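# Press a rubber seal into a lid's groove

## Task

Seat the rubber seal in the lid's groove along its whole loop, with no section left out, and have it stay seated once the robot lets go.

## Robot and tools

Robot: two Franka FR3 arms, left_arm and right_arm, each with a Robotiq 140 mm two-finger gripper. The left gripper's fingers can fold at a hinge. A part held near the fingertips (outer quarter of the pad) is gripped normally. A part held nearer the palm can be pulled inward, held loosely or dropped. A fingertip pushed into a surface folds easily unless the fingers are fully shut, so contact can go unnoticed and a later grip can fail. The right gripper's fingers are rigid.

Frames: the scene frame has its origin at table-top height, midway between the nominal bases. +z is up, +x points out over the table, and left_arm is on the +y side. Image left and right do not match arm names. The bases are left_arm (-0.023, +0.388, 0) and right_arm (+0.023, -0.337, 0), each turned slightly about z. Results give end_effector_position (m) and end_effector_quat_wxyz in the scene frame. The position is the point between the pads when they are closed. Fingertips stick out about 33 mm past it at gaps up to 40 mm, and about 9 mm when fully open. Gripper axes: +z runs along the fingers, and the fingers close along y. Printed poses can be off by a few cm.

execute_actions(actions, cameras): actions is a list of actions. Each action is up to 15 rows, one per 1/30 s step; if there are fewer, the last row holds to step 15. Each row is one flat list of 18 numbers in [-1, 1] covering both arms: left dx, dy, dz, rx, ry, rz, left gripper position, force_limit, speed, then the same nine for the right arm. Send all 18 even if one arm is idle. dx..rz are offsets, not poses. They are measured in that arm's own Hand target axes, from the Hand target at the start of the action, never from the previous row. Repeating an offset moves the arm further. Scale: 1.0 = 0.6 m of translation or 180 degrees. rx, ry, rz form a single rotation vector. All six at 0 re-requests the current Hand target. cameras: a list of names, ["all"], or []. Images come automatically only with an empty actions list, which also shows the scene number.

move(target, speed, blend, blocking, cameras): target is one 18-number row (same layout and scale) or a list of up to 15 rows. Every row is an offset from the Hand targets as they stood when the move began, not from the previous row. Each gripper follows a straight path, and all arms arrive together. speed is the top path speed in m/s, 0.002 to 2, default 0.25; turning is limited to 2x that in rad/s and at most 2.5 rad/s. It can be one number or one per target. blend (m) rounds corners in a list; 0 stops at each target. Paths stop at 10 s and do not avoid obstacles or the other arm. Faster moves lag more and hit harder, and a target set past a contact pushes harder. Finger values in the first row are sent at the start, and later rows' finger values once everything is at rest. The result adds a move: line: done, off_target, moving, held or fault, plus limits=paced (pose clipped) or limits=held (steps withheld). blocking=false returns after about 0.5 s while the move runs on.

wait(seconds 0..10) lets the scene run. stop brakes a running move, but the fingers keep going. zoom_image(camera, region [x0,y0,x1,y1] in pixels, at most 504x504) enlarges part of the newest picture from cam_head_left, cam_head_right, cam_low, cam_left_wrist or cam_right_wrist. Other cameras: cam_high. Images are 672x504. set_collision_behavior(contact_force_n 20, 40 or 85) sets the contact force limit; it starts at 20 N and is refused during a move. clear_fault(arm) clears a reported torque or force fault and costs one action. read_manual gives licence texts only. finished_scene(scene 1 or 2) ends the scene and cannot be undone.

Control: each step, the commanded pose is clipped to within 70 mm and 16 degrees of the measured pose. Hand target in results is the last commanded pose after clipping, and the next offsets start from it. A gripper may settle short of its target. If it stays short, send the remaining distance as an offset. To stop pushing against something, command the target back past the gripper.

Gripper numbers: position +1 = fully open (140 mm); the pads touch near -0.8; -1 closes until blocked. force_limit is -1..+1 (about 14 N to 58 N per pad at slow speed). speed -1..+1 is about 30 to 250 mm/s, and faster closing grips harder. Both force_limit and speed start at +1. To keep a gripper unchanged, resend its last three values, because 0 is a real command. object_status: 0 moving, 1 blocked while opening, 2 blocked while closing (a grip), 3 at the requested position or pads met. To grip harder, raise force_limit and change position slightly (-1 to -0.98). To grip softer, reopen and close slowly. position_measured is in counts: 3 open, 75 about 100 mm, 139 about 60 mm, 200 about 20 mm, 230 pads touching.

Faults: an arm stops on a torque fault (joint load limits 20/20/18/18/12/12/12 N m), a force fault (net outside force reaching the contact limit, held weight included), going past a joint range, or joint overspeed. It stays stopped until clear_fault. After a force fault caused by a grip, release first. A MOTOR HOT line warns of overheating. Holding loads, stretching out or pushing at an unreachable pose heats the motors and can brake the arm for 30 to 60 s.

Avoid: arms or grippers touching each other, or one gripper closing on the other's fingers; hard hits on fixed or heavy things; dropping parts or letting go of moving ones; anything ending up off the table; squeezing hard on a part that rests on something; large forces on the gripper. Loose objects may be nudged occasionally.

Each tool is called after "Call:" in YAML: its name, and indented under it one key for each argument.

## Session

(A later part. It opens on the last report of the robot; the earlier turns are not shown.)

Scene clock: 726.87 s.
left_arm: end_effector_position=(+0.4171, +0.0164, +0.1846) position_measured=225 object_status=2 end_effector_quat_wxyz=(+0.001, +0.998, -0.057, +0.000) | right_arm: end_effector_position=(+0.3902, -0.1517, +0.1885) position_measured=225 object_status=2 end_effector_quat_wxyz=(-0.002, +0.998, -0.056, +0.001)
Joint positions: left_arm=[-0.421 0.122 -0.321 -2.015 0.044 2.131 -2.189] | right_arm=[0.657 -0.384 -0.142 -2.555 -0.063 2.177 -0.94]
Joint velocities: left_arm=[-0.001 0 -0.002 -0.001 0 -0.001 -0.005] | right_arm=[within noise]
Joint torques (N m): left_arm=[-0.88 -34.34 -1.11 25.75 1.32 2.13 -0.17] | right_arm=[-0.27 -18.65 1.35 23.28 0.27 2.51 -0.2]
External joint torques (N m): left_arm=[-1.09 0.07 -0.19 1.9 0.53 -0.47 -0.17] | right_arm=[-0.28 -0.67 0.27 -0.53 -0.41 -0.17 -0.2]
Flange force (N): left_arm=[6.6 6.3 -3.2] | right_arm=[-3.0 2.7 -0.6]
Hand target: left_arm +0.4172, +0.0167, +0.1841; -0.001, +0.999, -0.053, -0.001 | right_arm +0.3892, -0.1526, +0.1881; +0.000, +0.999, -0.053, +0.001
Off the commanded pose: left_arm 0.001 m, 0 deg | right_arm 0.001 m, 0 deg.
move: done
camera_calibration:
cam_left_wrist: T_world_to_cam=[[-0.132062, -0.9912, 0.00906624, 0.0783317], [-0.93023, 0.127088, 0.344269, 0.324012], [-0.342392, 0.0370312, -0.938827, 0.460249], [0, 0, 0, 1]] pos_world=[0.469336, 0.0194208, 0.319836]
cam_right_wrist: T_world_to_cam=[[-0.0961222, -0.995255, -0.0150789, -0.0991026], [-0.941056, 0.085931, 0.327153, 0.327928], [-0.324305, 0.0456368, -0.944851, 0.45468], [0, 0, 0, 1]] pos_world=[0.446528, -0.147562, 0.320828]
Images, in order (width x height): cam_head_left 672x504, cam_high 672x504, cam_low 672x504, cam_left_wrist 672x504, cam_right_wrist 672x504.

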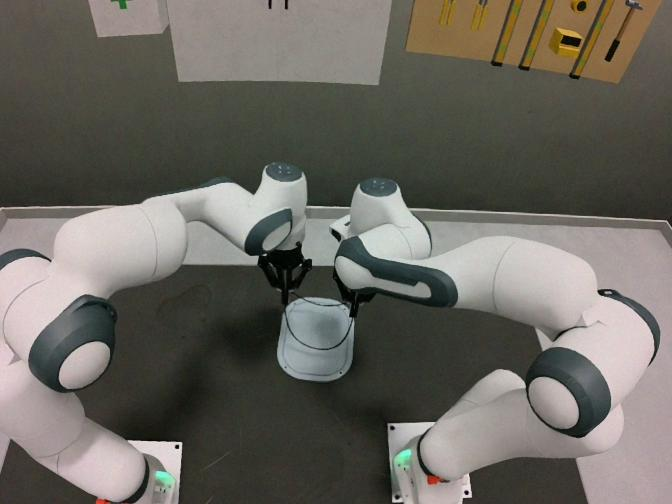

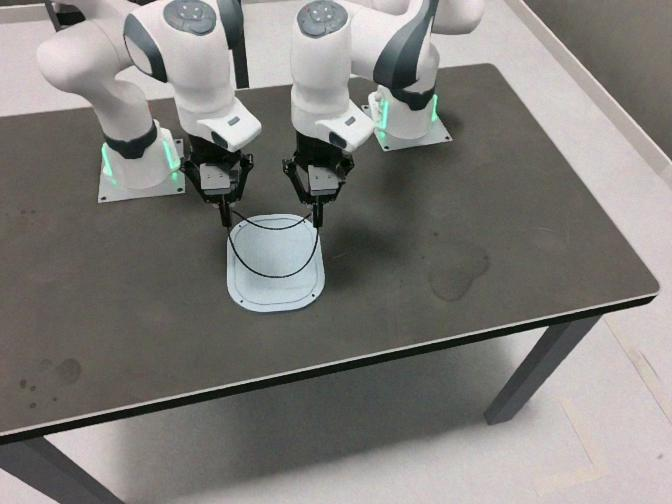

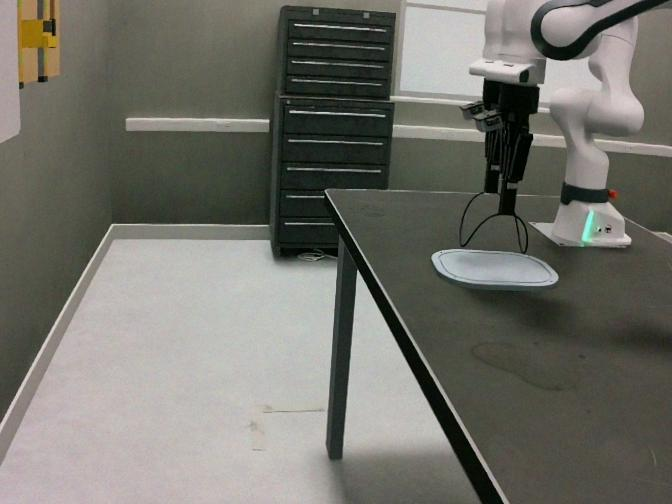

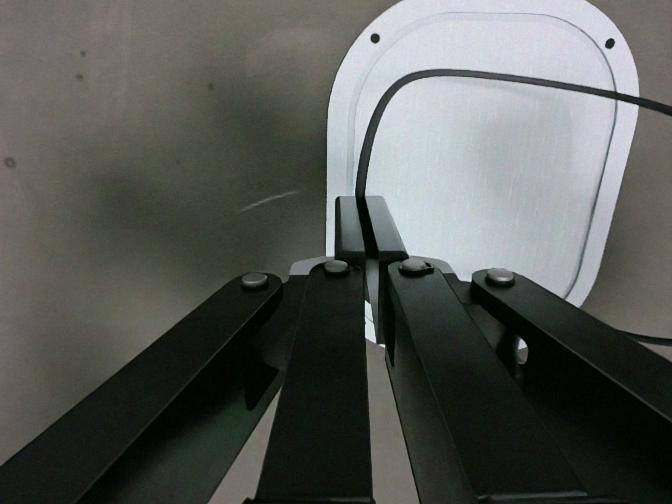

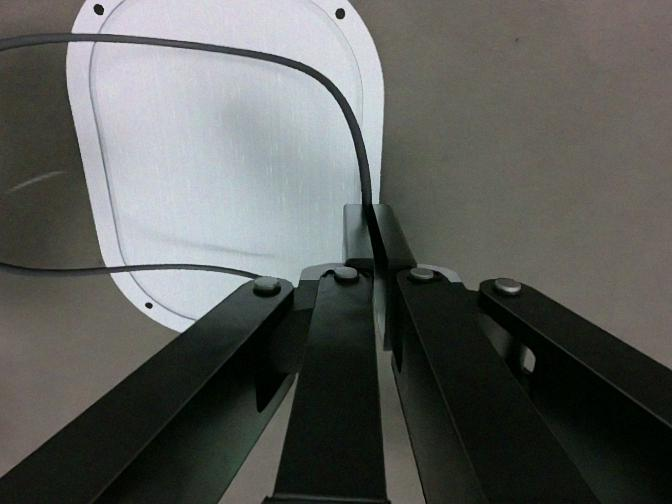

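Call:
move:
  target:
    - [-0.0232,0.0038,0,0,0,0.015,-1,-1,-1, 0.0015,0.0028,0,0,0,0,-1,-1,-1]
    - [-0.0232,0.0038,0.1633,0,0,0.015,-1,-1,-1, 0.0015,0.0028,0.1635,0,0,0,-1,-1,-1]
  speed: [0.05,0.06]
  cameras: ["cam_right_wrist","cam_left_wrist","cam_high","cam_head_left"]

Scene clock: 852.83 s.
left_arm: end_effector_position=(+0.4028, +0.0162, +0.0869) position_measured=225 object_status=2 end_effector_quat_wxyz=(+0.000, +0.997, -0.079, -0.001) | right_arm: end_effector_position=(+0.3904, -0.1550, +0.0908) position_measured=225 object_status=2 end_effector_quat_wxyz=(+0.001, +0.999, -0.054, +0.001)
Joint positions: left_arm=[-0.436 0.236 -0.32 -2.143 0.103 2.362 -2.2] | right_arm=[0.663 -0.201 -0.164 -2.669 -0.057 2.472 -0.959]
Joint velocities: left_arm=[0.001 0.001 0 0.001 0 0.003 -0.004] | right_arm=[0.001 0 -0.001 0.001 0 0.004 -0.003]
Joint torques (N m): left_arm=[-0.93 -36.52 -2.11 23.25 1.17 2.54 -0.18] | right_arm=[-0.2 -21.01 0.89 20.42 0.68 2.95 -0.18]
External joint torques (N m): left_arm=[-0.94 -0.62 0 1.64 0.53 -0.02 -0.18] | right_arm=[-0.25 0.43 0.21 -0.32 0.17 0.28 -0.18]
Flange force (N): left_arm=[3.9 4.3 -1.3] | right_arm=[0.4 0.0 2.2]
Hand target: left_arm +0.4031, +0.0161, +0.0862; -0.001, +0.997, -0.076, -0.001 | right_arm +0.3900, -0.1544, +0.0900; +0.000, +0.999, -0.053, +0.001
Off the commanded pose: left_arm 0.001 m, 0 deg | right_arm 0.001 m, 0 deg.
move: done
camera_calibration:
cam_left_wrist: T_world_to_cam=[[-0.177196, -0.98415, 0.00712185, 0.0953751], [-0.922612, 0.168627, 0.346919, 0.340396], [-0.342621, 0.054902, -0.937868, 0.363384], [0, 0, 0, 1]] pos_world=[0.455457, 0.016513, 0.222037]
cam_right_wrist: T_world_to_cam=[[-0.091277, -0.995775, -0.0100646, -0.106301], [-0.941236, 0.0829685, 0.327402, 0.359864], [-0.325183, 0.0393574, -0.944832, 0.361986], [0, 0, 0, 1]] pos_world=[0.446726, -0.149956, 0.223126]
Images, in order (width x height): cam_head_left 672x504, cam_high 672x504, cam_left_wrist 672x504, cam_right_wrist 672x504.

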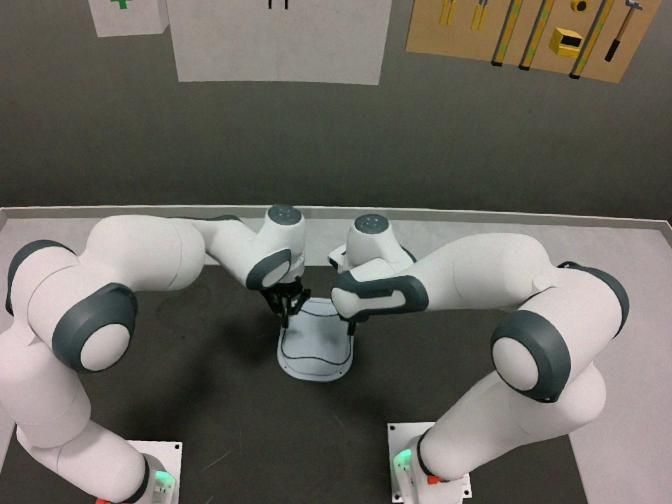

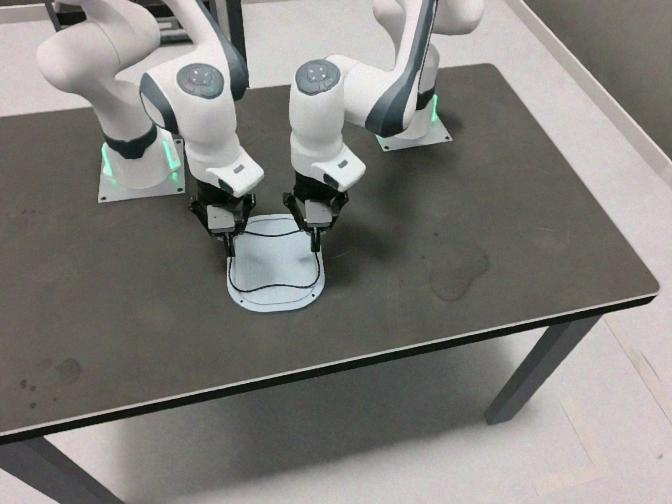

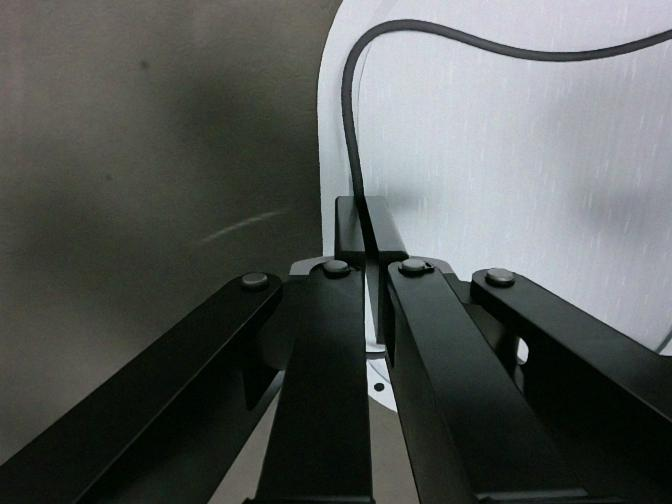

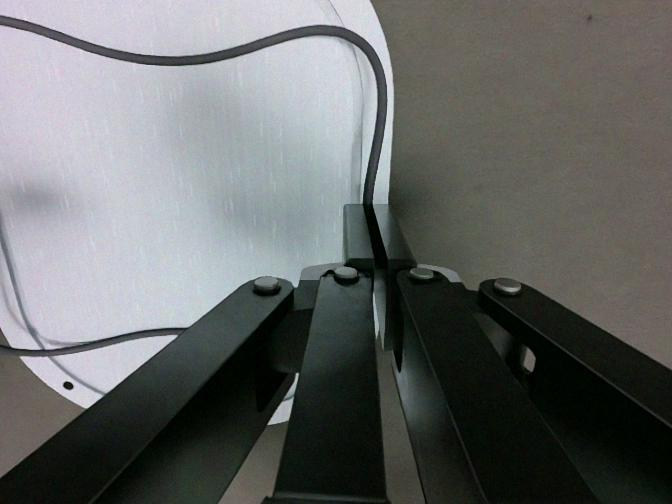

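Call:
zoom_image:
  camera: "cam_right_wrist"
  region: [290, 60, 430, 220]

Call:
zoom_image:
  camera: "cam_left_wrist"
  region: [290, 60, 430, 220]

Call:
zoom_image:
  camera: "cam_high"
  region: [200, 180, 350, 330]

Call:
zoom_image:
  camera: "cam_head_left"
  region: [240, 260, 400, 400]

Scaled by 3.150 from the camera's 672x504 image, which has a finer 960x720 frame.

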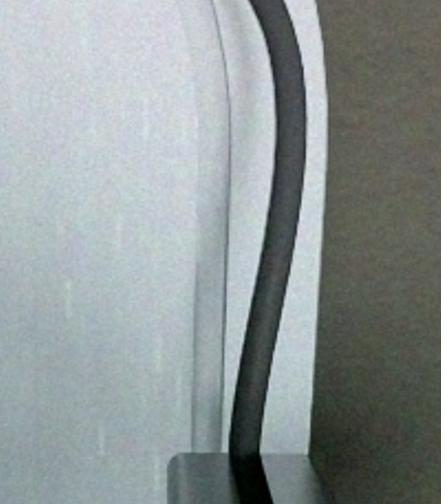

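Scaled by 3.150 from the camera's 672x504 image, which has a finer 960x720 frame.

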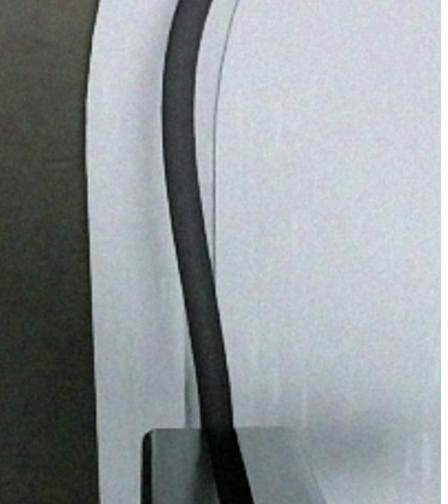

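Scaled by 3.360 from the camera's 672x504 image, which has a finer 960x720 frame.

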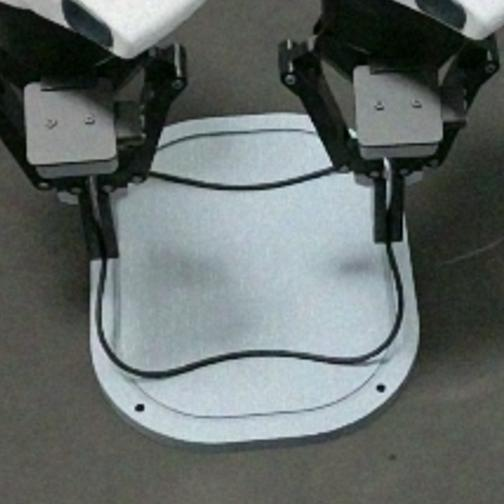

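Scaled by 3.150 from the camera's 672x504 image, which has a finer 960x720 frame.

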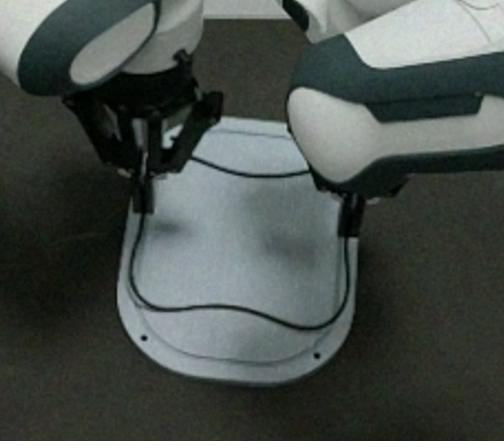

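Call:
move:
  target:
    - [0,0,0.0483,0,0,0,-1,-1,-1, 0,-0.0042,0.0473,0,0,0,-1,-1,-1]
  speed: [0.04]
  cameras: ["cam_right_wrist","cam_left_wrist"]

Call:
zoom_image:
  camera: "cam_right_wrist"
  region: [290, 60, 430, 220]

Call:
zoom_image:
  camera: "cam_left_wrist"
  region: [290, 60, 430, 220]

Scene clock: 882.53 s.
left_arm: end_effector_position=(+0.4029, +0.0161, +0.0581) position_measured=225 object_status=2 end_effector_quat_wxyz=(+0.000, +0.997, -0.079, -0.001) | right_arm: end_effector_position=(+0.3907, -0.1524, +0.0625) position_measured=225 object_status=2 end_effector_quat_wxyz=(+0.001, +0.999, -0.054, +0.001)
Joint positions: left_arm=[-0.449 0.289 -0.303 -2.156 0.129 2.425 -2.218] | right_arm=[0.669 -0.123 -0.165 -2.682 -0.041 2.561 -0.965]
Joint velocities: left_arm=[-0.001 0.001 0 -0.001 -0.001 0.003 -0.004] | right_arm=[0.001 0.001 0 0 0.001 0.005 0]
Joint torques (N m): left_arm=[-0.87 -37.42 -2.47 22.39 1.11 2.47 -0.25] | right_arm=[-0.37 -22.58 0.87 19.03 0.61 2.87 -0.15]
External joint torques (N m): left_arm=[-0.89 -0.39 -0.05 1.44 0.5 -0.11 -0.25] | right_arm=[-0.42 0.45 0.42 -0.55 0.16 0.19 -0.15]
Flange force (N): left_arm=[3.8 4.4 -0.5] | right_arm=[-0.3 0.4 2.1]
Hand target: left_arm +0.4030, +0.0161, +0.0572; -0.001, +0.997, -0.076, -0.001 | right_arm +0.3903, -0.1519, +0.0616; +0.000, +0.999, -0.053, +0.001
Off the commanded pose: left_arm 0.001 m, 0 deg | right_arm 0.001 m, 0 deg.
move: done
camera_calibration:
cam_left_wrist: T_world_to_cam=[[-0.176985, -0.984188, 0.00708832, 0.0953925], [-0.922762, 0.168435, 0.346611, 0.350535], [-0.342325, 0.054804, -0.937982, 0.336267], [0, 0, 0, 1]] pos_world=[0.455456, 0.0164131, 0.193237]
cam_right_wrist: T_world_to_cam=[[-0.0911613, -0.995783, -0.0102989, -0.103967], [-0.941175, 0.0827736, 0.327624, 0.369224], [-0.32539, 0.0395597, -0.944752, 0.335286], [0, 0, 0, 1]] pos_world=[0.447126, -0.147355, 0.194725]
Images, in order (width x height): cam_left_wrist 672x504, cam_right_wrist 672x504.

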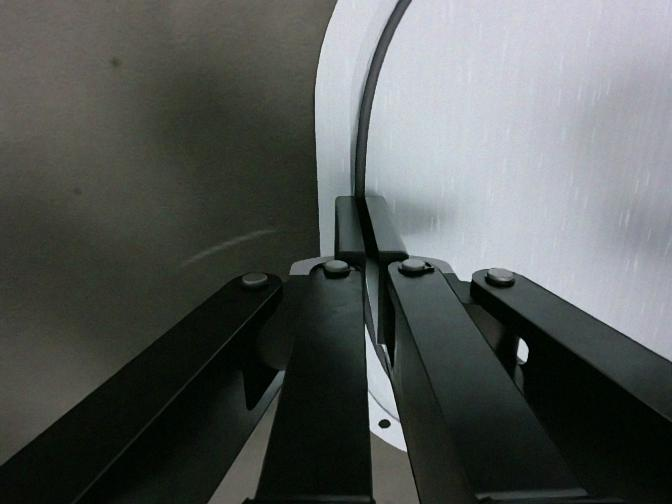

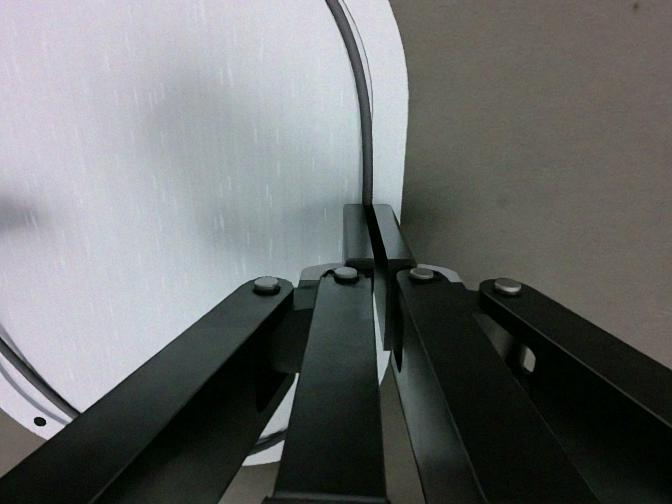

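Scaled by 3.150 from the camera's 672x504 image, which has a finer 960x720 frame.

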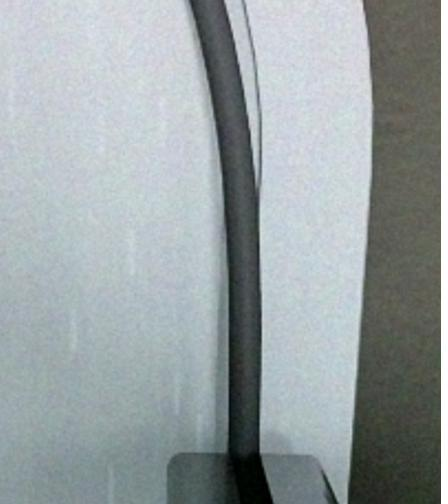

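Scaled by 3.150 from the camera's 672x504 image, which has a finer 960x720 frame.

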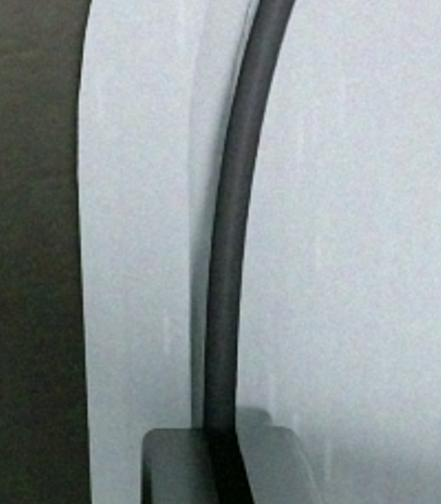

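Call:
move:
  target:
    - [0,-0.0033,0.0165,0,0,0,-1,-1,-1, 0,-0.0005,0.0177,0,0,0,-1,-1,-1]
  speed: [0.02]
  cameras: ["cam_right_wrist","cam_left_wrist"]

Call:
zoom_image:
  camera: "cam_right_wrist"
  region: [290, 80, 430, 220]

Call:
zoom_image:
  camera: "cam_left_wrist"
  region: [290, 70, 430, 210]

Scene clock: 897.27 s.
left_arm: end_effector_position=(+0.4035, +0.0179, +0.0486) position_measured=225 object_status=2 end_effector_quat_wxyz=(+0.000, +0.997, -0.079, -0.001) | right_arm: end_effector_position=(+0.3910, -0.1521, +0.0519) position_measured=225 object_status=2 end_effector_quat_wxyz=(+0.001, +0.999, -0.054, +0.001)
Joint positions: left_arm=[-0.453 0.305 -0.295 -2.162 0.136 2.448 -2.22] | right_arm=[0.67 -0.093 -0.165 -2.686 -0.034 2.595 -0.97]
Joint velocities: left_arm=[within noise] | right_arm=[-0.001 0 0 0.001 0.003 0.004 -0.003]
Joint torques (N m): left_arm=[-0.89 -37.51 -2.46 21.93 1.12 2.54 -0.24] | right_arm=[-0.28 -23.15 0.94 18.4 0.6 2.95 -0.21]
External joint torques (N m): left_arm=[-0.83 -0.13 0.1 1.19 0.53 -0.06 -0.24] | right_arm=[-0.27 0.35 0.66 -0.6 0.17 0.28 -0.21]
Flange force (N): left_arm=[3.5 4.1 0.3] | right_arm=[-0.9 0.4 2.2]
Hand target: left_arm +0.4033, +0.0181, +0.0473; -0.001, +0.997, -0.076, -0.001 | right_arm +0.3904, -0.1516, +0.0510; +0.000, +0.999, -0.053, +0.001
Off the commanded pose: left_arm 0.001 m, 0 deg | right_arm 0.001 m, 0 deg.
move: done
camera_calibration:
cam_left_wrist: T_world_to_cam=[[-0.176088, -0.984347, 0.00736634, 0.096962], [-0.923163, 0.167731, 0.345885, 0.354296], [-0.341706, 0.0541059, -0.938248, 0.327202], [0, 0, 0, 1]] pos_world=[0.455954, 0.0183141, 0.183737]
cam_right_wrist: T_world_to_cam=[[-0.0915792, -0.995741, -0.0105905, -0.103603], [-0.941209, 0.0830811, 0.32745, 0.373022], [-0.325176, 0.0399555, -0.944809, 0.32543], [0, 0, 0, 1]] pos_world=[0.447426, -0.147156, 0.184226]
Images, in order (width x height): cam_left_wrist 672x504, cam_right_wrist 672x504.

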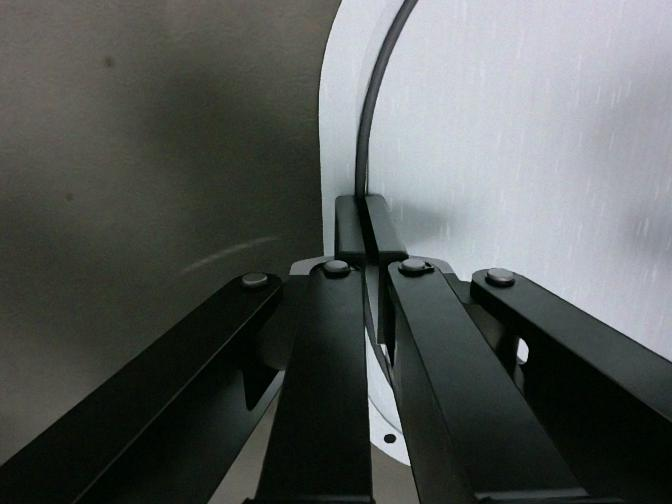

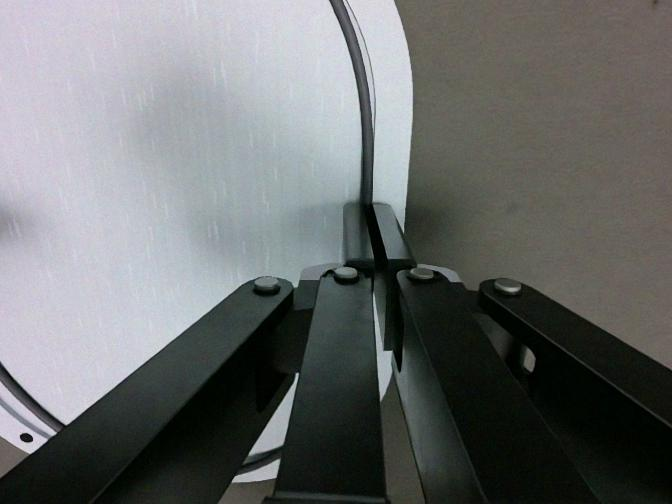

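Scaled by 3.600 from the camera's 672x504 image, which has a finer 960x720 frame.

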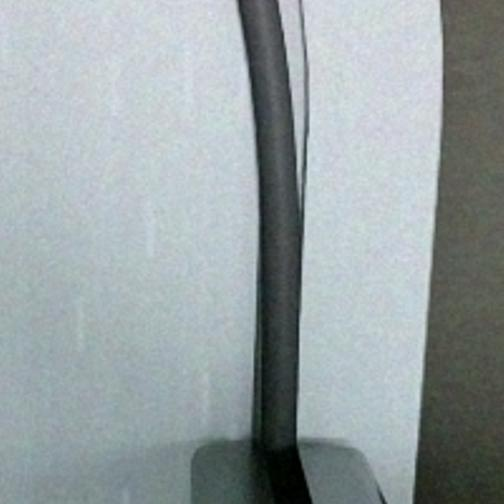

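Scaled by 3.600 from the camera's 672x504 image, which has a finer 960x720 frame.

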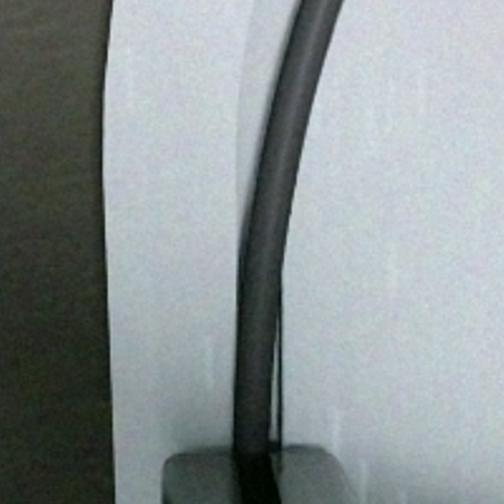

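Call:
move:
  target:
    - [0,0,0,0,0,0,-1,-1,-1, 0,0,0.003,0,0,0,-1,-1,-1]
    - [0,0,0,0,0,0,-1,-1,-1, 0,0,0.0058,0,0,0,-1,-1,-1]
  speed: [0.01,0.01]
  cameras: ["cam_right_wrist"]

Call:
zoom_image:
  camera: "cam_right_wrist"
  region: [290, 80, 430, 220]

Scene clock: 916.27 s.
left_arm: end_effector_position=(+0.4037, +0.0179, +0.0485) position_measured=225 object_status=2 end_effector_quat_wxyz=(+0.000, +0.997, -0.079, -0.001) | right_arm: end_effector_position=(+0.3913, -0.1520, +0.0494) position_measured=225 object_status=2 end_effector_quat_wxyz=(+0.001, +0.999, -0.054, +0.001)
Joint positions: left_arm=[-0.456 0.305 -0.292 -2.162 0.136 2.449 -2.22] | right_arm=[0.67 -0.085 -0.165 -2.686 -0.031 2.603 -0.972]
Joint torques (N m): left_arm=[-0.87 -37.68 -2.36 21.88 0.81 2.53 -0.17] | right_arm=[-0.18 -21.9 1.09 17.91 0.68 3.37 -0.11]
External joint torques (N m): left_arm=[-0.77 -0.38 0.21 1.24 0.22 -0.05 -0.17] | right_arm=[-0.14 1.82 0.86 -1 0.26 0.7 -0.11]
Flange force (N): left_arm=[3.1 3.4 -0.5] | right_arm=[0.8 -1.5 7.9]
Hand target: left_arm +0.4033, +0.0181, +0.0473; -0.001, +0.997, -0.076, -0.001 | right_arm +0.3904, -0.1516, +0.0475; +0.000, +0.999, -0.053, +0.001
Off the commanded pose: left_arm 0.001 m, 0 deg | right_arm 0.002 m, 0 deg.
move: done
camera_calibration:
cam_right_wrist: T_world_to_cam=[[-0.0914795, -0.995747, -0.0109708, -0.103487], [-0.941323, 0.0828749, 0.327173, 0.374093], [-0.324872, 0.0402567, -0.944901, 0.323055], [0, 0, 0, 1]] pos_world=[0.447627, -0.147055, 0.181727]
Images, in order (width x height): cam_right_wrist 672x504.

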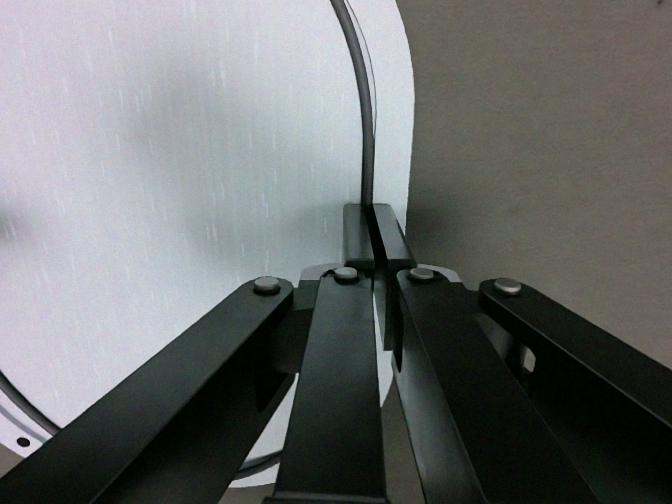

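Scaled by 3.600 from the camera's 672x504 image, which has a finer 960x720 frame.

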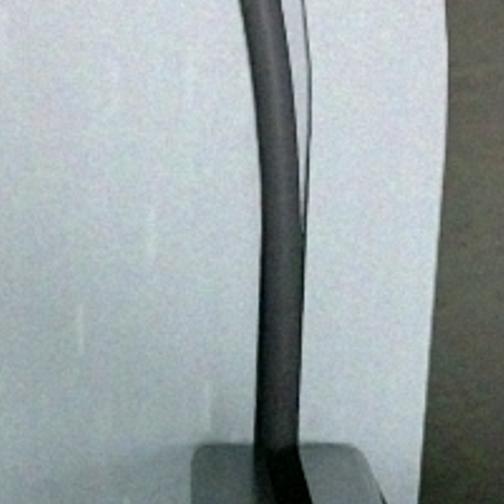

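Call:
move:
  target:
    - [0,0,0,0,0,0,-1,-1,-1, 0,0,-0.0015,0,0,0,-1,-1,-1]
    - [0,0,0,0,0,0,-1,-1,-1, 0,0,-0.0015,0,0,0,-0.736,-1,-1]
  speed: [0.01,0.01]
  cameras: ["cam_right_wrist"]

Call:
zoom_image:
  camera: "cam_right_wrist"
  region: [290, 80, 430, 220]

Scene clock: 924.30 s.
left_arm: end_effector_position=(+0.4037, +0.0180, +0.0484) position_measured=225 object_status=2 end_effector_quat_wxyz=(-0.001, +0.997, -0.079, -0.001) | right_arm: end_effector_position=(+0.3914, -0.1524, +0.0494) position_measured=221 object_status=3 end_effector_quat_wxyz=(+0.001, +0.999, -0.054, +0.001)
Joint positions: left_arm=[-0.456 0.305 -0.291 -2.162 0.136 2.449 -2.22] | right_arm=[0.67 -0.086 -0.166 -2.686 -0.031 2.603 -0.972]
Joint torques (N m): left_arm=[-0.87 -37.73 -2.38 21.86 0.75 2.53 -0.17] | right_arm=[0.31 -22.69 1.41 18.1 0.51 3.27 -0.16]
External joint torques (N m): left_arm=[-0.88 -0.44 0.08 1.21 0.16 -0.05 -0.17] | right_arm=[0.26 0.92 1.09 -0.79 0.09 0.61 -0.16]
Flange force (N): left_arm=[2.8 3.4 -0.7] | right_arm=[-0.9 -1.1 4.9]
Hand target: left_arm +0.4033, +0.0181, +0.0473; -0.001, +0.997, -0.076, -0.001 | right_arm +0.3904, -0.1516, +0.0484; +0.000, +0.999, -0.053, +0.001
Off the commanded pose: left_arm 0.001 m, 0 deg | right_arm 0.002 m, 0 deg.
move: done
camera_calibration:
cam_right_wrist: T_world_to_cam=[[-0.0921239, -0.995687, -0.010944, -0.103586], [-0.941219, 0.0834866, 0.327318, 0.374237], [-0.324993, 0.0404545, -0.944851, 0.323177], [0, 0, 0, 1]] pos_world=[0.447727, -0.147457, 0.181726]
Images, in order (width x height): cam_right_wrist 672x504.

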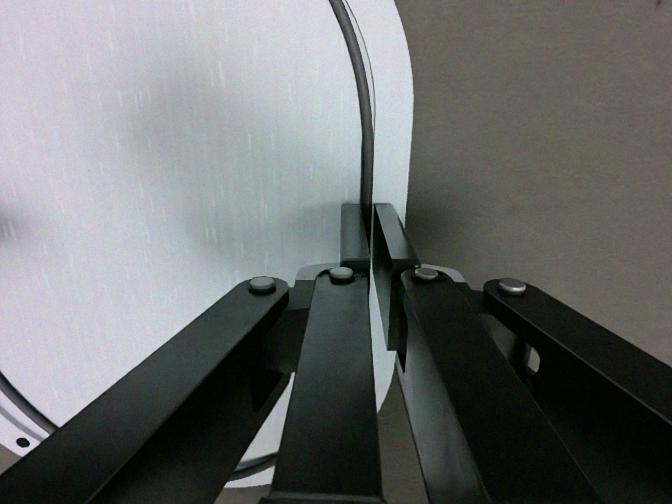

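Scaled by 3.600 from the camera's 672x504 image, which has a finer 960x720 frame.

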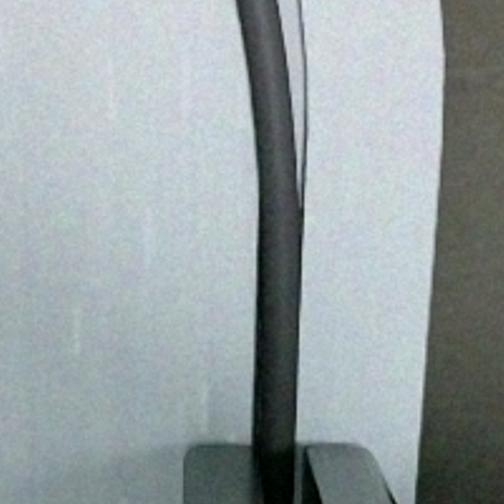

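Call:
move:
  target:
    - [0,0,0,0,0,0,-1,-1,-1, 0,0,-0.0034,0,0,0,-0.736,-1,-1]
    - [0,0,0,0,0,0,-1,-1,-1, 0,0,-0.0034,0,0,0,-1,-1,-1]
    - [0,0,0,0,0,0,-1,-1,-1, 0,0,0.0017,0,0,0,-1,-1,-1]
  speed: [0.01,0.01,0.01]
  cameras: ["cam_right_wrist"]

Call:
zoom_image:
  camera: "cam_right_wrist"
  region: [290, 80, 430, 220]

Scene clock: 933.03 s.
left_arm: end_effector_position=(+0.4037, +0.0180, +0.0484) position_measured=225 object_status=2 end_effector_quat_wxyz=(-0.001, +0.997, -0.079, -0.001) | right_arm: end_effector_position=(+0.3914, -0.1521, +0.0494) position_measured=226 object_status=2 end_effector_quat_wxyz=(+0.000, +0.999, -0.054, +0.001)
Joint positions: left_arm=[-0.456 0.305 -0.291 -2.162 0.136 2.449 -2.22] | right_arm=[0.67 -0.085 -0.166 -2.686 -0.031 2.604 -0.972]
Joint torques (N m): left_arm=[-0.87 -37.74 -2.4 21.85 0.73 2.52 -0.16] | right_arm=[-0.09 -21.8 1.2 17.89 0.64 3.35 -0.17]
External joint torques (N m): left_arm=[-0.92 -0.23 0.04 1.08 0.14 -0.08 -0.16] | right_arm=[-0.13 1.79 0.89 -1.02 0.21 0.67 -0.17]
Flange force (N): left_arm=[2.8 3.5 -0.3] | right_arm=[0.7 -1.4 7.7]
Hand target: left_arm +0.4033, +0.0181, +0.0473; -0.001, +0.997, -0.076, -0.001 | right_arm +0.3904, -0.1516, +0.0474; +0.000, +0.999, -0.053, +0.001
Off the commanded pose: left_arm 0.001 m, 0 deg | right_arm 0.002 m, 0 deg.
move: done
camera_calibration:
cam_right_wrist: T_world_to_cam=[[-0.0918063, -0.995713, -0.0113064, -0.103465], [-0.941385, 0.0830848, 0.326941, 0.374305], [-0.3246, 0.0406589, -0.944977, 0.323048], [0, 0, 0, 1]] pos_world=[0.447727, -0.147255, 0.181728]
Images, in order (width x height): cam_right_wrist 672x504.

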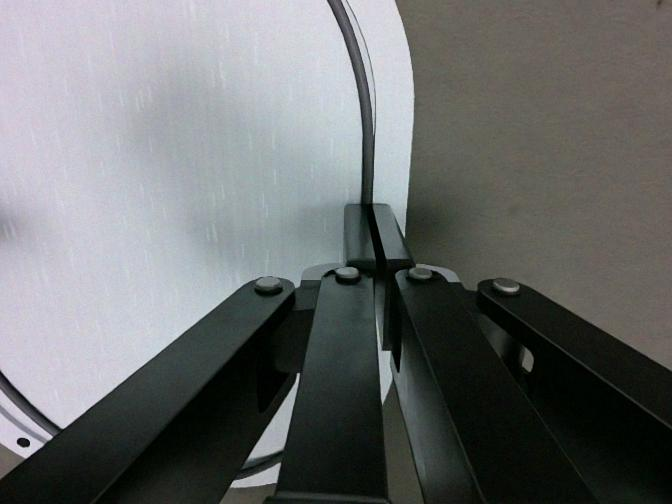

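Scaled by 3.600 from the camera's 672x504 image, which has a finer 960x720 frame.

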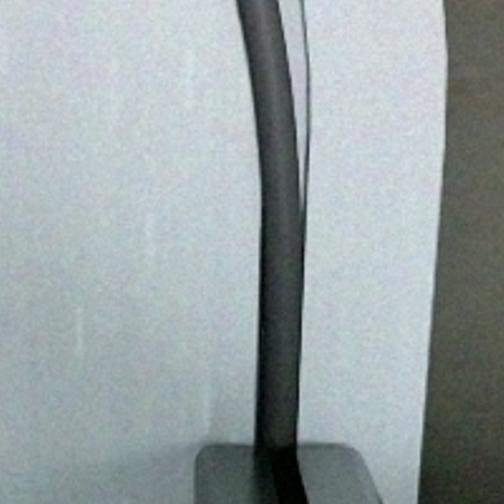

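Call:
move:
  target:
    - [0,0,0,0,0,0,-1,-1,-1, 0,0,-0.0015,0,0,0,-1,-1,-1]
    - [0,0,0,0,0,0,-1,-1,-1, 0,0,-0.0015,0,0,0,-0.736,-1,-1]
    - [0,0,0,0,0,0,-1,-1,-1, 0,0,-0.011,0,0,0,-0.736,-1,-1]
  speed: [0.01,0.01,0.01]
  cameras: ["cam_right_wrist"]

Call:
zoom_image:
  camera: "cam_right_wrist"
  region: [290, 80, 430, 220]

Scene clock: 944.03 s.
left_arm: end_effector_position=(+0.4037, +0.0180, +0.0484) position_measured=225 object_status=2 end_effector_quat_wxyz=(-0.001, +0.997, -0.079, -0.001) | right_arm: end_effector_position=(+0.3910, -0.1519, +0.0536) position_measured=221 object_status=3 end_effector_quat_wxyz=(-0.001, +0.999, -0.054, +0.001)
Joint positions: left_arm=[-0.456 0.305 -0.291 -2.162 0.136 2.449 -2.22] | right_arm=[0.671 -0.098 -0.166 -2.686 -0.031 2.592 -0.972]
Joint velocities: left_arm=[within noise] | right_arm=[-0.001 0 0 0 0.001 -0.005 0]
Joint torques (N m): left_arm=[-0.91 -37.74 -2.37 21.87 0.75 2.53 -0.15] | right_arm=[-0.61 -24.12 1.43 18.76 0.31 2.51 0.01]
External joint torques (N m): left_arm=[-0.85 -0.41 0.15 1.23 0.16 -0.05 -0.15] | right_arm=[-0.57 -0.78 1.16 -0.37 -0.13 -0.17 0.01]
Flange force (N): left_arm=[3.0 3.4 -0.6] | right_arm=[-3.4 1.1 -2.9]
Hand target: left_arm +0.4033, +0.0181, +0.0473; -0.001, +0.997, -0.076, -0.001 | right_arm +0.3904, -0.1516, +0.0540; +0.000, +0.999, -0.053, +0.001
Off the commanded pose: left_arm 0.001 m, 0 deg | right_arm 0.001 m, 0 deg.
move: done
camera_calibration:
cam_right_wrist: T_world_to_cam=[[-0.0919714, -0.995674, -0.0132258, -0.103014], [-0.941276, 0.0825979, 0.327379, 0.372352], [-0.32487, 0.0425586, -0.944801, 0.327254], [0, 0, 0, 1]] pos_world=[0.447327, -0.147251, 0.185927]
Images, in order (width x height): cam_right_wrist 672x504.

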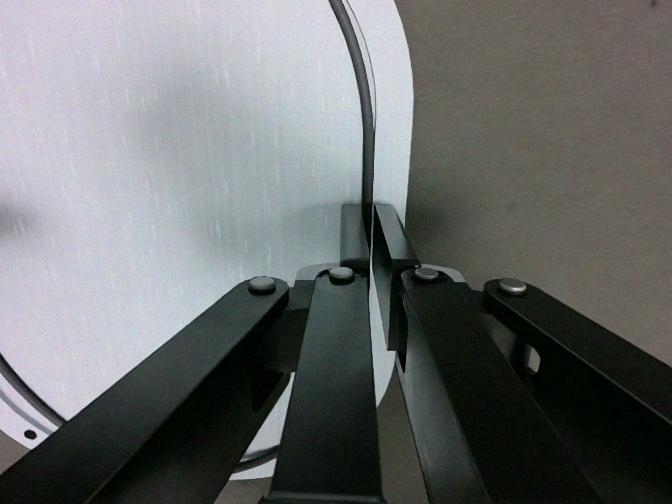

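Scaled by 3.600 from the camera's 672x504 image, which has a finer 960x720 frame.

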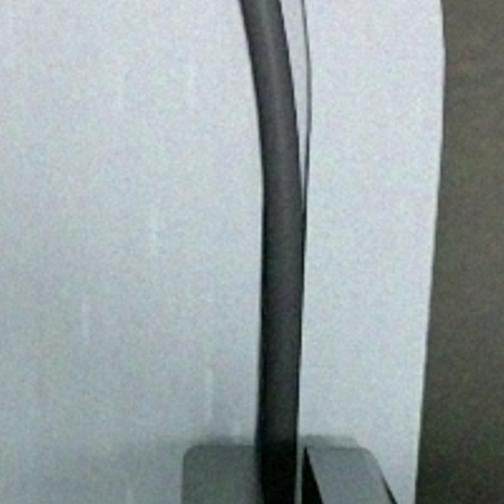

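Call:
move:
  target:
    - [0,0,-0.003,0,0,0,-1,-1,-1, 0,0,-0.003,0,0,0,-0.736,-1,-1]
    - [0,0,-0.003,0,0,0,-1,-1,-1, 0,0,-0.003,0,0,0,-1,-1,-0.5]
  speed: [0.01,0.01]
  cameras: ["cam_right_wrist"]

Call:
zoom_image:
  camera: "cam_right_wrist"
  region: [290, 80, 430, 220]

Scene clock: 952.67 s.
left_arm: end_effector_position=(+0.4037, +0.0180, +0.0484) position_measured=225 object_status=2 end_effector_quat_wxyz=(-0.001, +0.997, -0.079, -0.001) | right_arm: end_effector_position=(+0.3903, -0.1519, +0.0551) position_measured=232 object_status=3 end_effector_quat_wxyz=(-0.001, +0.999, -0.054, +0.000)
Joint positions: left_arm=[-0.456 0.305 -0.291 -2.162 0.136 2.449 -2.22] | right_arm=[0.671 -0.103 -0.166 -2.686 -0.031 2.585 -0.972]
Joint torques (N m): left_arm=[-0.6 -38.01 -2.82 22.13 0.74 2.27 -0.09] | right_arm=[-0.61 -23.98 1.41 19.17 0.14 2.5 0.06]
External joint torques (N m): left_arm=[-0.52 -0.65 -0.27 1.43 0.15 -0.32 -0.09] | right_arm=[-0.52 -0.74 1.17 0.02 -0.3 -0.17 0.06]
Flange force (N): left_arm=[3.3 3.2 -2.1] | right_arm=[-2.5 0.4 -3.1]
Hand target: left_arm +0.4033, +0.0181, +0.0491; -0.001, +0.997, -0.076, -0.001 | right_arm +0.3904, -0.1516, +0.0558; +0.000, +0.999, -0.053, +0.001
Off the commanded pose: left_arm 0.001 m, 0 deg | right_arm 0.001 m, 0 deg.
move: done
camera_calibration:
cam_right_wrist: T_world_to_cam=[[-0.0917713, -0.995694, -0.0130622, -0.103164], [-0.940809, 0.0823996, 0.328768, 0.370924], [-0.326277, 0.0424605, -0.94432, 0.328932], [0, 0, 0, 1]] pos_world=[0.446823, -0.14725, 0.187322]
Images, in order (width x height): cam_right_wrist 672x504.

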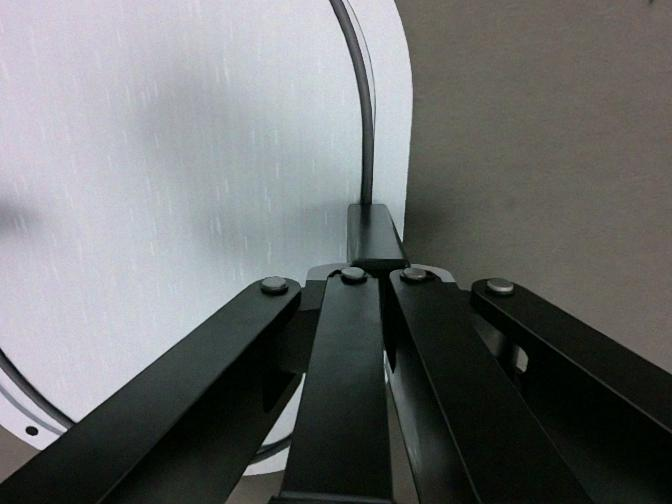

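Scaled by 3.600 from the camera's 672x504 image, which has a finer 960x720 frame.

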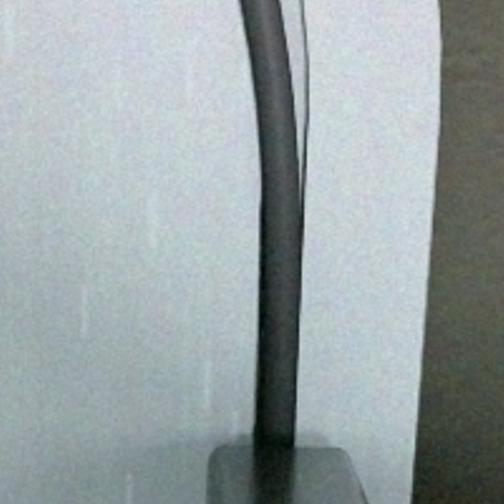

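Call:
move:
  target:
    - [0,0,0,0,0,0,-1,-1,-1, 0,0,0.0088,0,0,0,-1,-1,-0.5]
    - [0,0,0,0,0,0,-1,-1,-1, 0,0,0.0147,0,0,0,-1,-1,-0.5]
  speed: [0.015,0.01]
  cameras: ["cam_right_wrist"]

Call:
zoom_image:
  camera: "cam_right_wrist"
  region: [290, 80, 430, 220]

Scene clock: 960.60 s.
left_arm: end_effector_position=(+0.4037, +0.0180, +0.0484) position_measured=225 object_status=2 end_effector_quat_wxyz=(-0.001, +0.997, -0.079, -0.001) | right_arm: end_effector_position=(+0.3911, -0.1506, +0.0499) position_measured=232 object_status=3 end_effector_quat_wxyz=(+0.000, +0.999, -0.053, +0.002)
Joint positions: left_arm=[-0.456 0.305 -0.291 -2.162 0.136 2.449 -2.22] | right_arm=[0.673 -0.087 -0.165 -2.686 -0.03 2.604 -0.973]
Joint torques (N m): left_arm=[-0.56 -37.97 -2.84 22.17 0.74 2.26 -0.1] | right_arm=[-1.46 -20.09 0.24 17.68 0.33 3.52 -0.16]
External joint torques (N m): left_arm=[-0.7 -0.7 -0.49 1.53 0.15 -0.31 -0.1] | right_arm=[-1.49 3.57 -0.06 -1.28 -0.09 0.84 -0.16]
Flange force (N): left_arm=[3.4 3.7 -2.2] | right_arm=[5.0 -0.8 13.0]
Hand target: left_arm +0.4033, +0.0181, +0.0491; -0.001, +0.997, -0.076, -0.001 | right_arm +0.3904, -0.1516, +0.0470; +0.000, +0.999, -0.053, +0.001
Off the commanded pose: left_arm 0.001 m, 0 deg | right_arm 0.003 m, 0 deg.
move: done
camera_calibration:
cam_right_wrist: T_world_to_cam=[[-0.0896687, -0.995889, -0.0128689, -0.102787], [-0.941846, 0.0805871, 0.326238, 0.373585], [-0.32386, 0.0413738, -0.9452, 0.323245], [0, 0, 0, 1]] pos_world=[0.447329, -0.145844, 0.182331]
Images, in order (width x height): cam_right_wrist 672x504.

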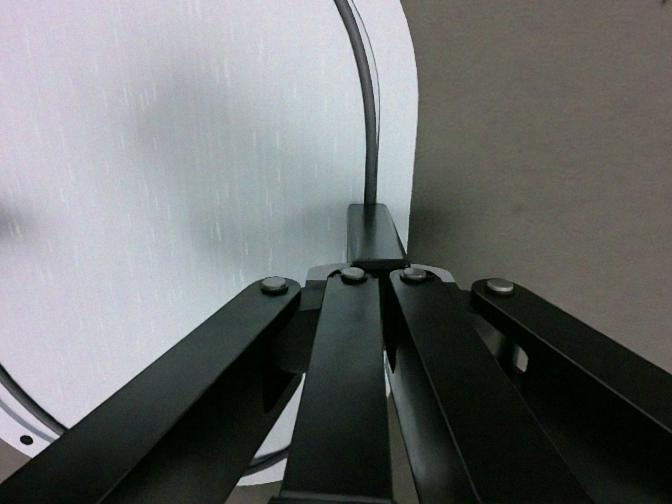

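Scaled by 3.600 from the camera's 672x504 image, which has a finer 960x720 frame.

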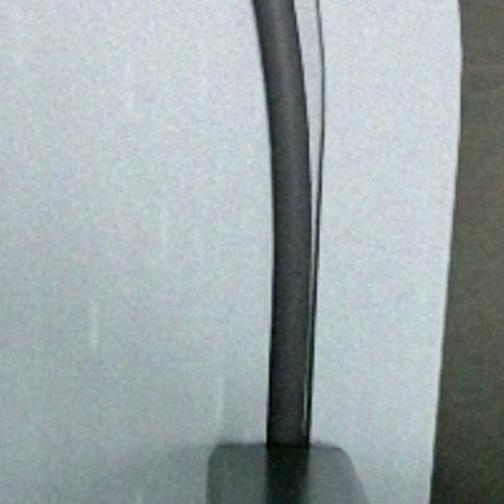

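Call:
move:
  target:
    - [0,0,0,0,0,0,-1,-1,-1, 0,0,0.0012,0,0,0,-1,-1,-0.5]
  speed: [0.01]

Scene clock: 970.60 s.
left_arm: end_effector_position=(+0.4037, +0.0180, +0.0484) position_measured=225 object_status=2 end_effector_quat_wxyz=(-0.001, +0.997, -0.079, -0.001) | right_arm: end_effector_position=(+0.3912, -0.1505, +0.0499) position_measured=232 object_status=3 end_effector_quat_wxyz=(-0.001, +0.999, -0.053, +0.002)
Joint positions: left_arm=[-0.456 0.305 -0.291 -2.162 0.136 2.449 -2.22] | right_arm=[0.673 -0.086 -0.165 -2.686 -0.029 2.604 -0.973]
Joint torques (N m): left_arm=[-0.54 -37.94 -2.87 22.14 0.74 2.27 -0.12] | right_arm=[-1.13 -19.33 0.15 17.41 0.37 3.79 -0.19]
External joint torques (N m): left_arm=[-0.59 -0.55 -0.43 1.42 0.15 -0.32 -0.12] | right_arm=[-1.15 4.27 -0.15 -1.5 -0.05 1.12 -0.19]
Flange force (N): left_arm=[3.4 3.5 -1.9] | right_arm=[5.9 -1.6 16.1]
Hand target: left_arm +0.4033, +0.0181, +0.0491; -0.001, +0.997, -0.076, -0.001 | right_arm +0.3904, -0.1516, +0.0462; +0.000, +0.999, -0.053, +0.001
Off the commanded pose: left_arm 0.001 m, 0 deg | right_arm 0.004 m, 0 deg.
move: off_target (right_arm)

Call:
move:
  target:
    - [0,0,0,0,0,0,-1,-1,-1, 0,0,-0.0145,0,0,0,-1,-1,-0.5]
    - [0,0,0,0,0,0,-1,-1,-1, 0.0333,0,-0.0145,0,0,0,-1,-1,-0.5]
    - [0,0,0,0,0,0,-1,-1,-1, 0.0333,0,-0.0055,0,0,0,-1,-1,-0.5]
    - [0,0,0,0,0,0,-1,-1,-1, 0.0333,0.0003,0.0,0,0,0,-1,-1,-0.5]
  speed: [0.03,0.04,0.02,0.015]
  cameras: ["cam_right_wrist"]

Call:
zoom_image:
  camera: "cam_right_wrist"
  region: [280, 80, 420, 220]

Scene clock: 994.33 s.
left_arm: end_effector_position=(+0.4037, +0.0180, +0.0484) position_measured=225 object_status=2 end_effector_quat_wxyz=(-0.001, +0.997, -0.079, -0.001) | right_arm: end_effector_position=(+0.4102, -0.1527, +0.0499) position_measured=232 object_status=3 end_effector_quat_wxyz=(+0.000, +0.999, -0.054, +0.001)
Joint positions: left_arm=[-0.456 0.305 -0.291 -2.162 0.136 2.449 -2.22] | right_arm=[0.669 -0.043 -0.184 -2.633 -0.016 2.593 -1.006]
Joint velocities: left_arm=[within noise] | right_arm=[0 0 0 0.001 0.003 0.001 -0.005]
Joint torques (N m): left_arm=[-0.52 -37.9 -2.86 22.15 0.73 2.26 -0.12] | right_arm=[-1.5 -20.85 -0.05 17.8 0.3 3.92 -0.23]
External joint torques (N m): left_arm=[-0.68 -0.67 -0.53 1.55 0.14 -0.31 -0.12] | right_arm=[-1.5 4.43 -0.22 -1.35 -0.14 1.24 -0.23]
Flange force (N): left_arm=[3.4 3.8 -2.2] | right_arm=[6.5 -1.1 16.1]
Hand target: left_arm +0.4033, +0.0181, +0.0491; -0.001, +0.997, -0.076, -0.001 | right_arm +0.4102, -0.1539, +0.0463; +0.000, +0.999, -0.053, +0.001
Off the commanded pose: left_arm 0.001 m, 0 deg | right_arm 0.004 m, 0 deg.
move: off_target (right_arm)
camera_calibration:
cam_right_wrist: T_world_to_cam=[[-0.0904811, -0.995819, -0.012568, -0.102819], [-0.941314, 0.0813945, 0.327572, 0.391624], [-0.325179, 0.0414695, -0.944743, 0.329934], [0, 0, 0, 1]] pos_world=[0.466626, -0.147947, 0.182126]
Images, in order (width x height): cam_right_wrist 672x504.

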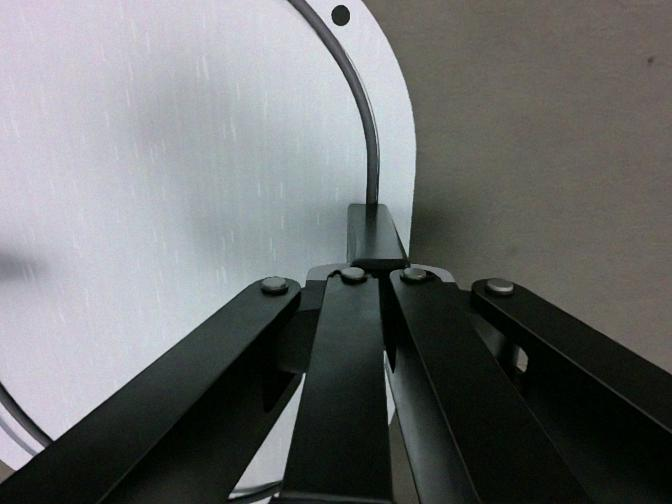

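Scaled by 3.600 from the camera's 672x504 image, which has a finer 960x720 frame.

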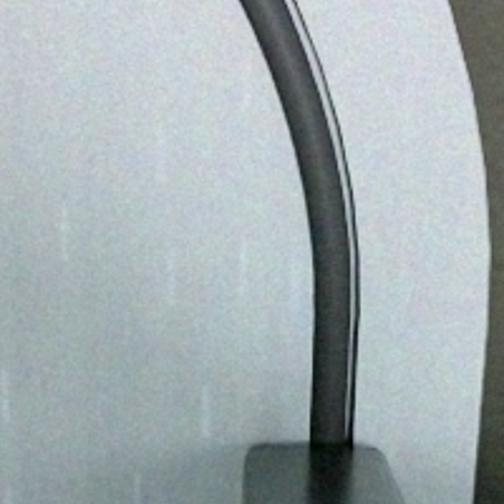

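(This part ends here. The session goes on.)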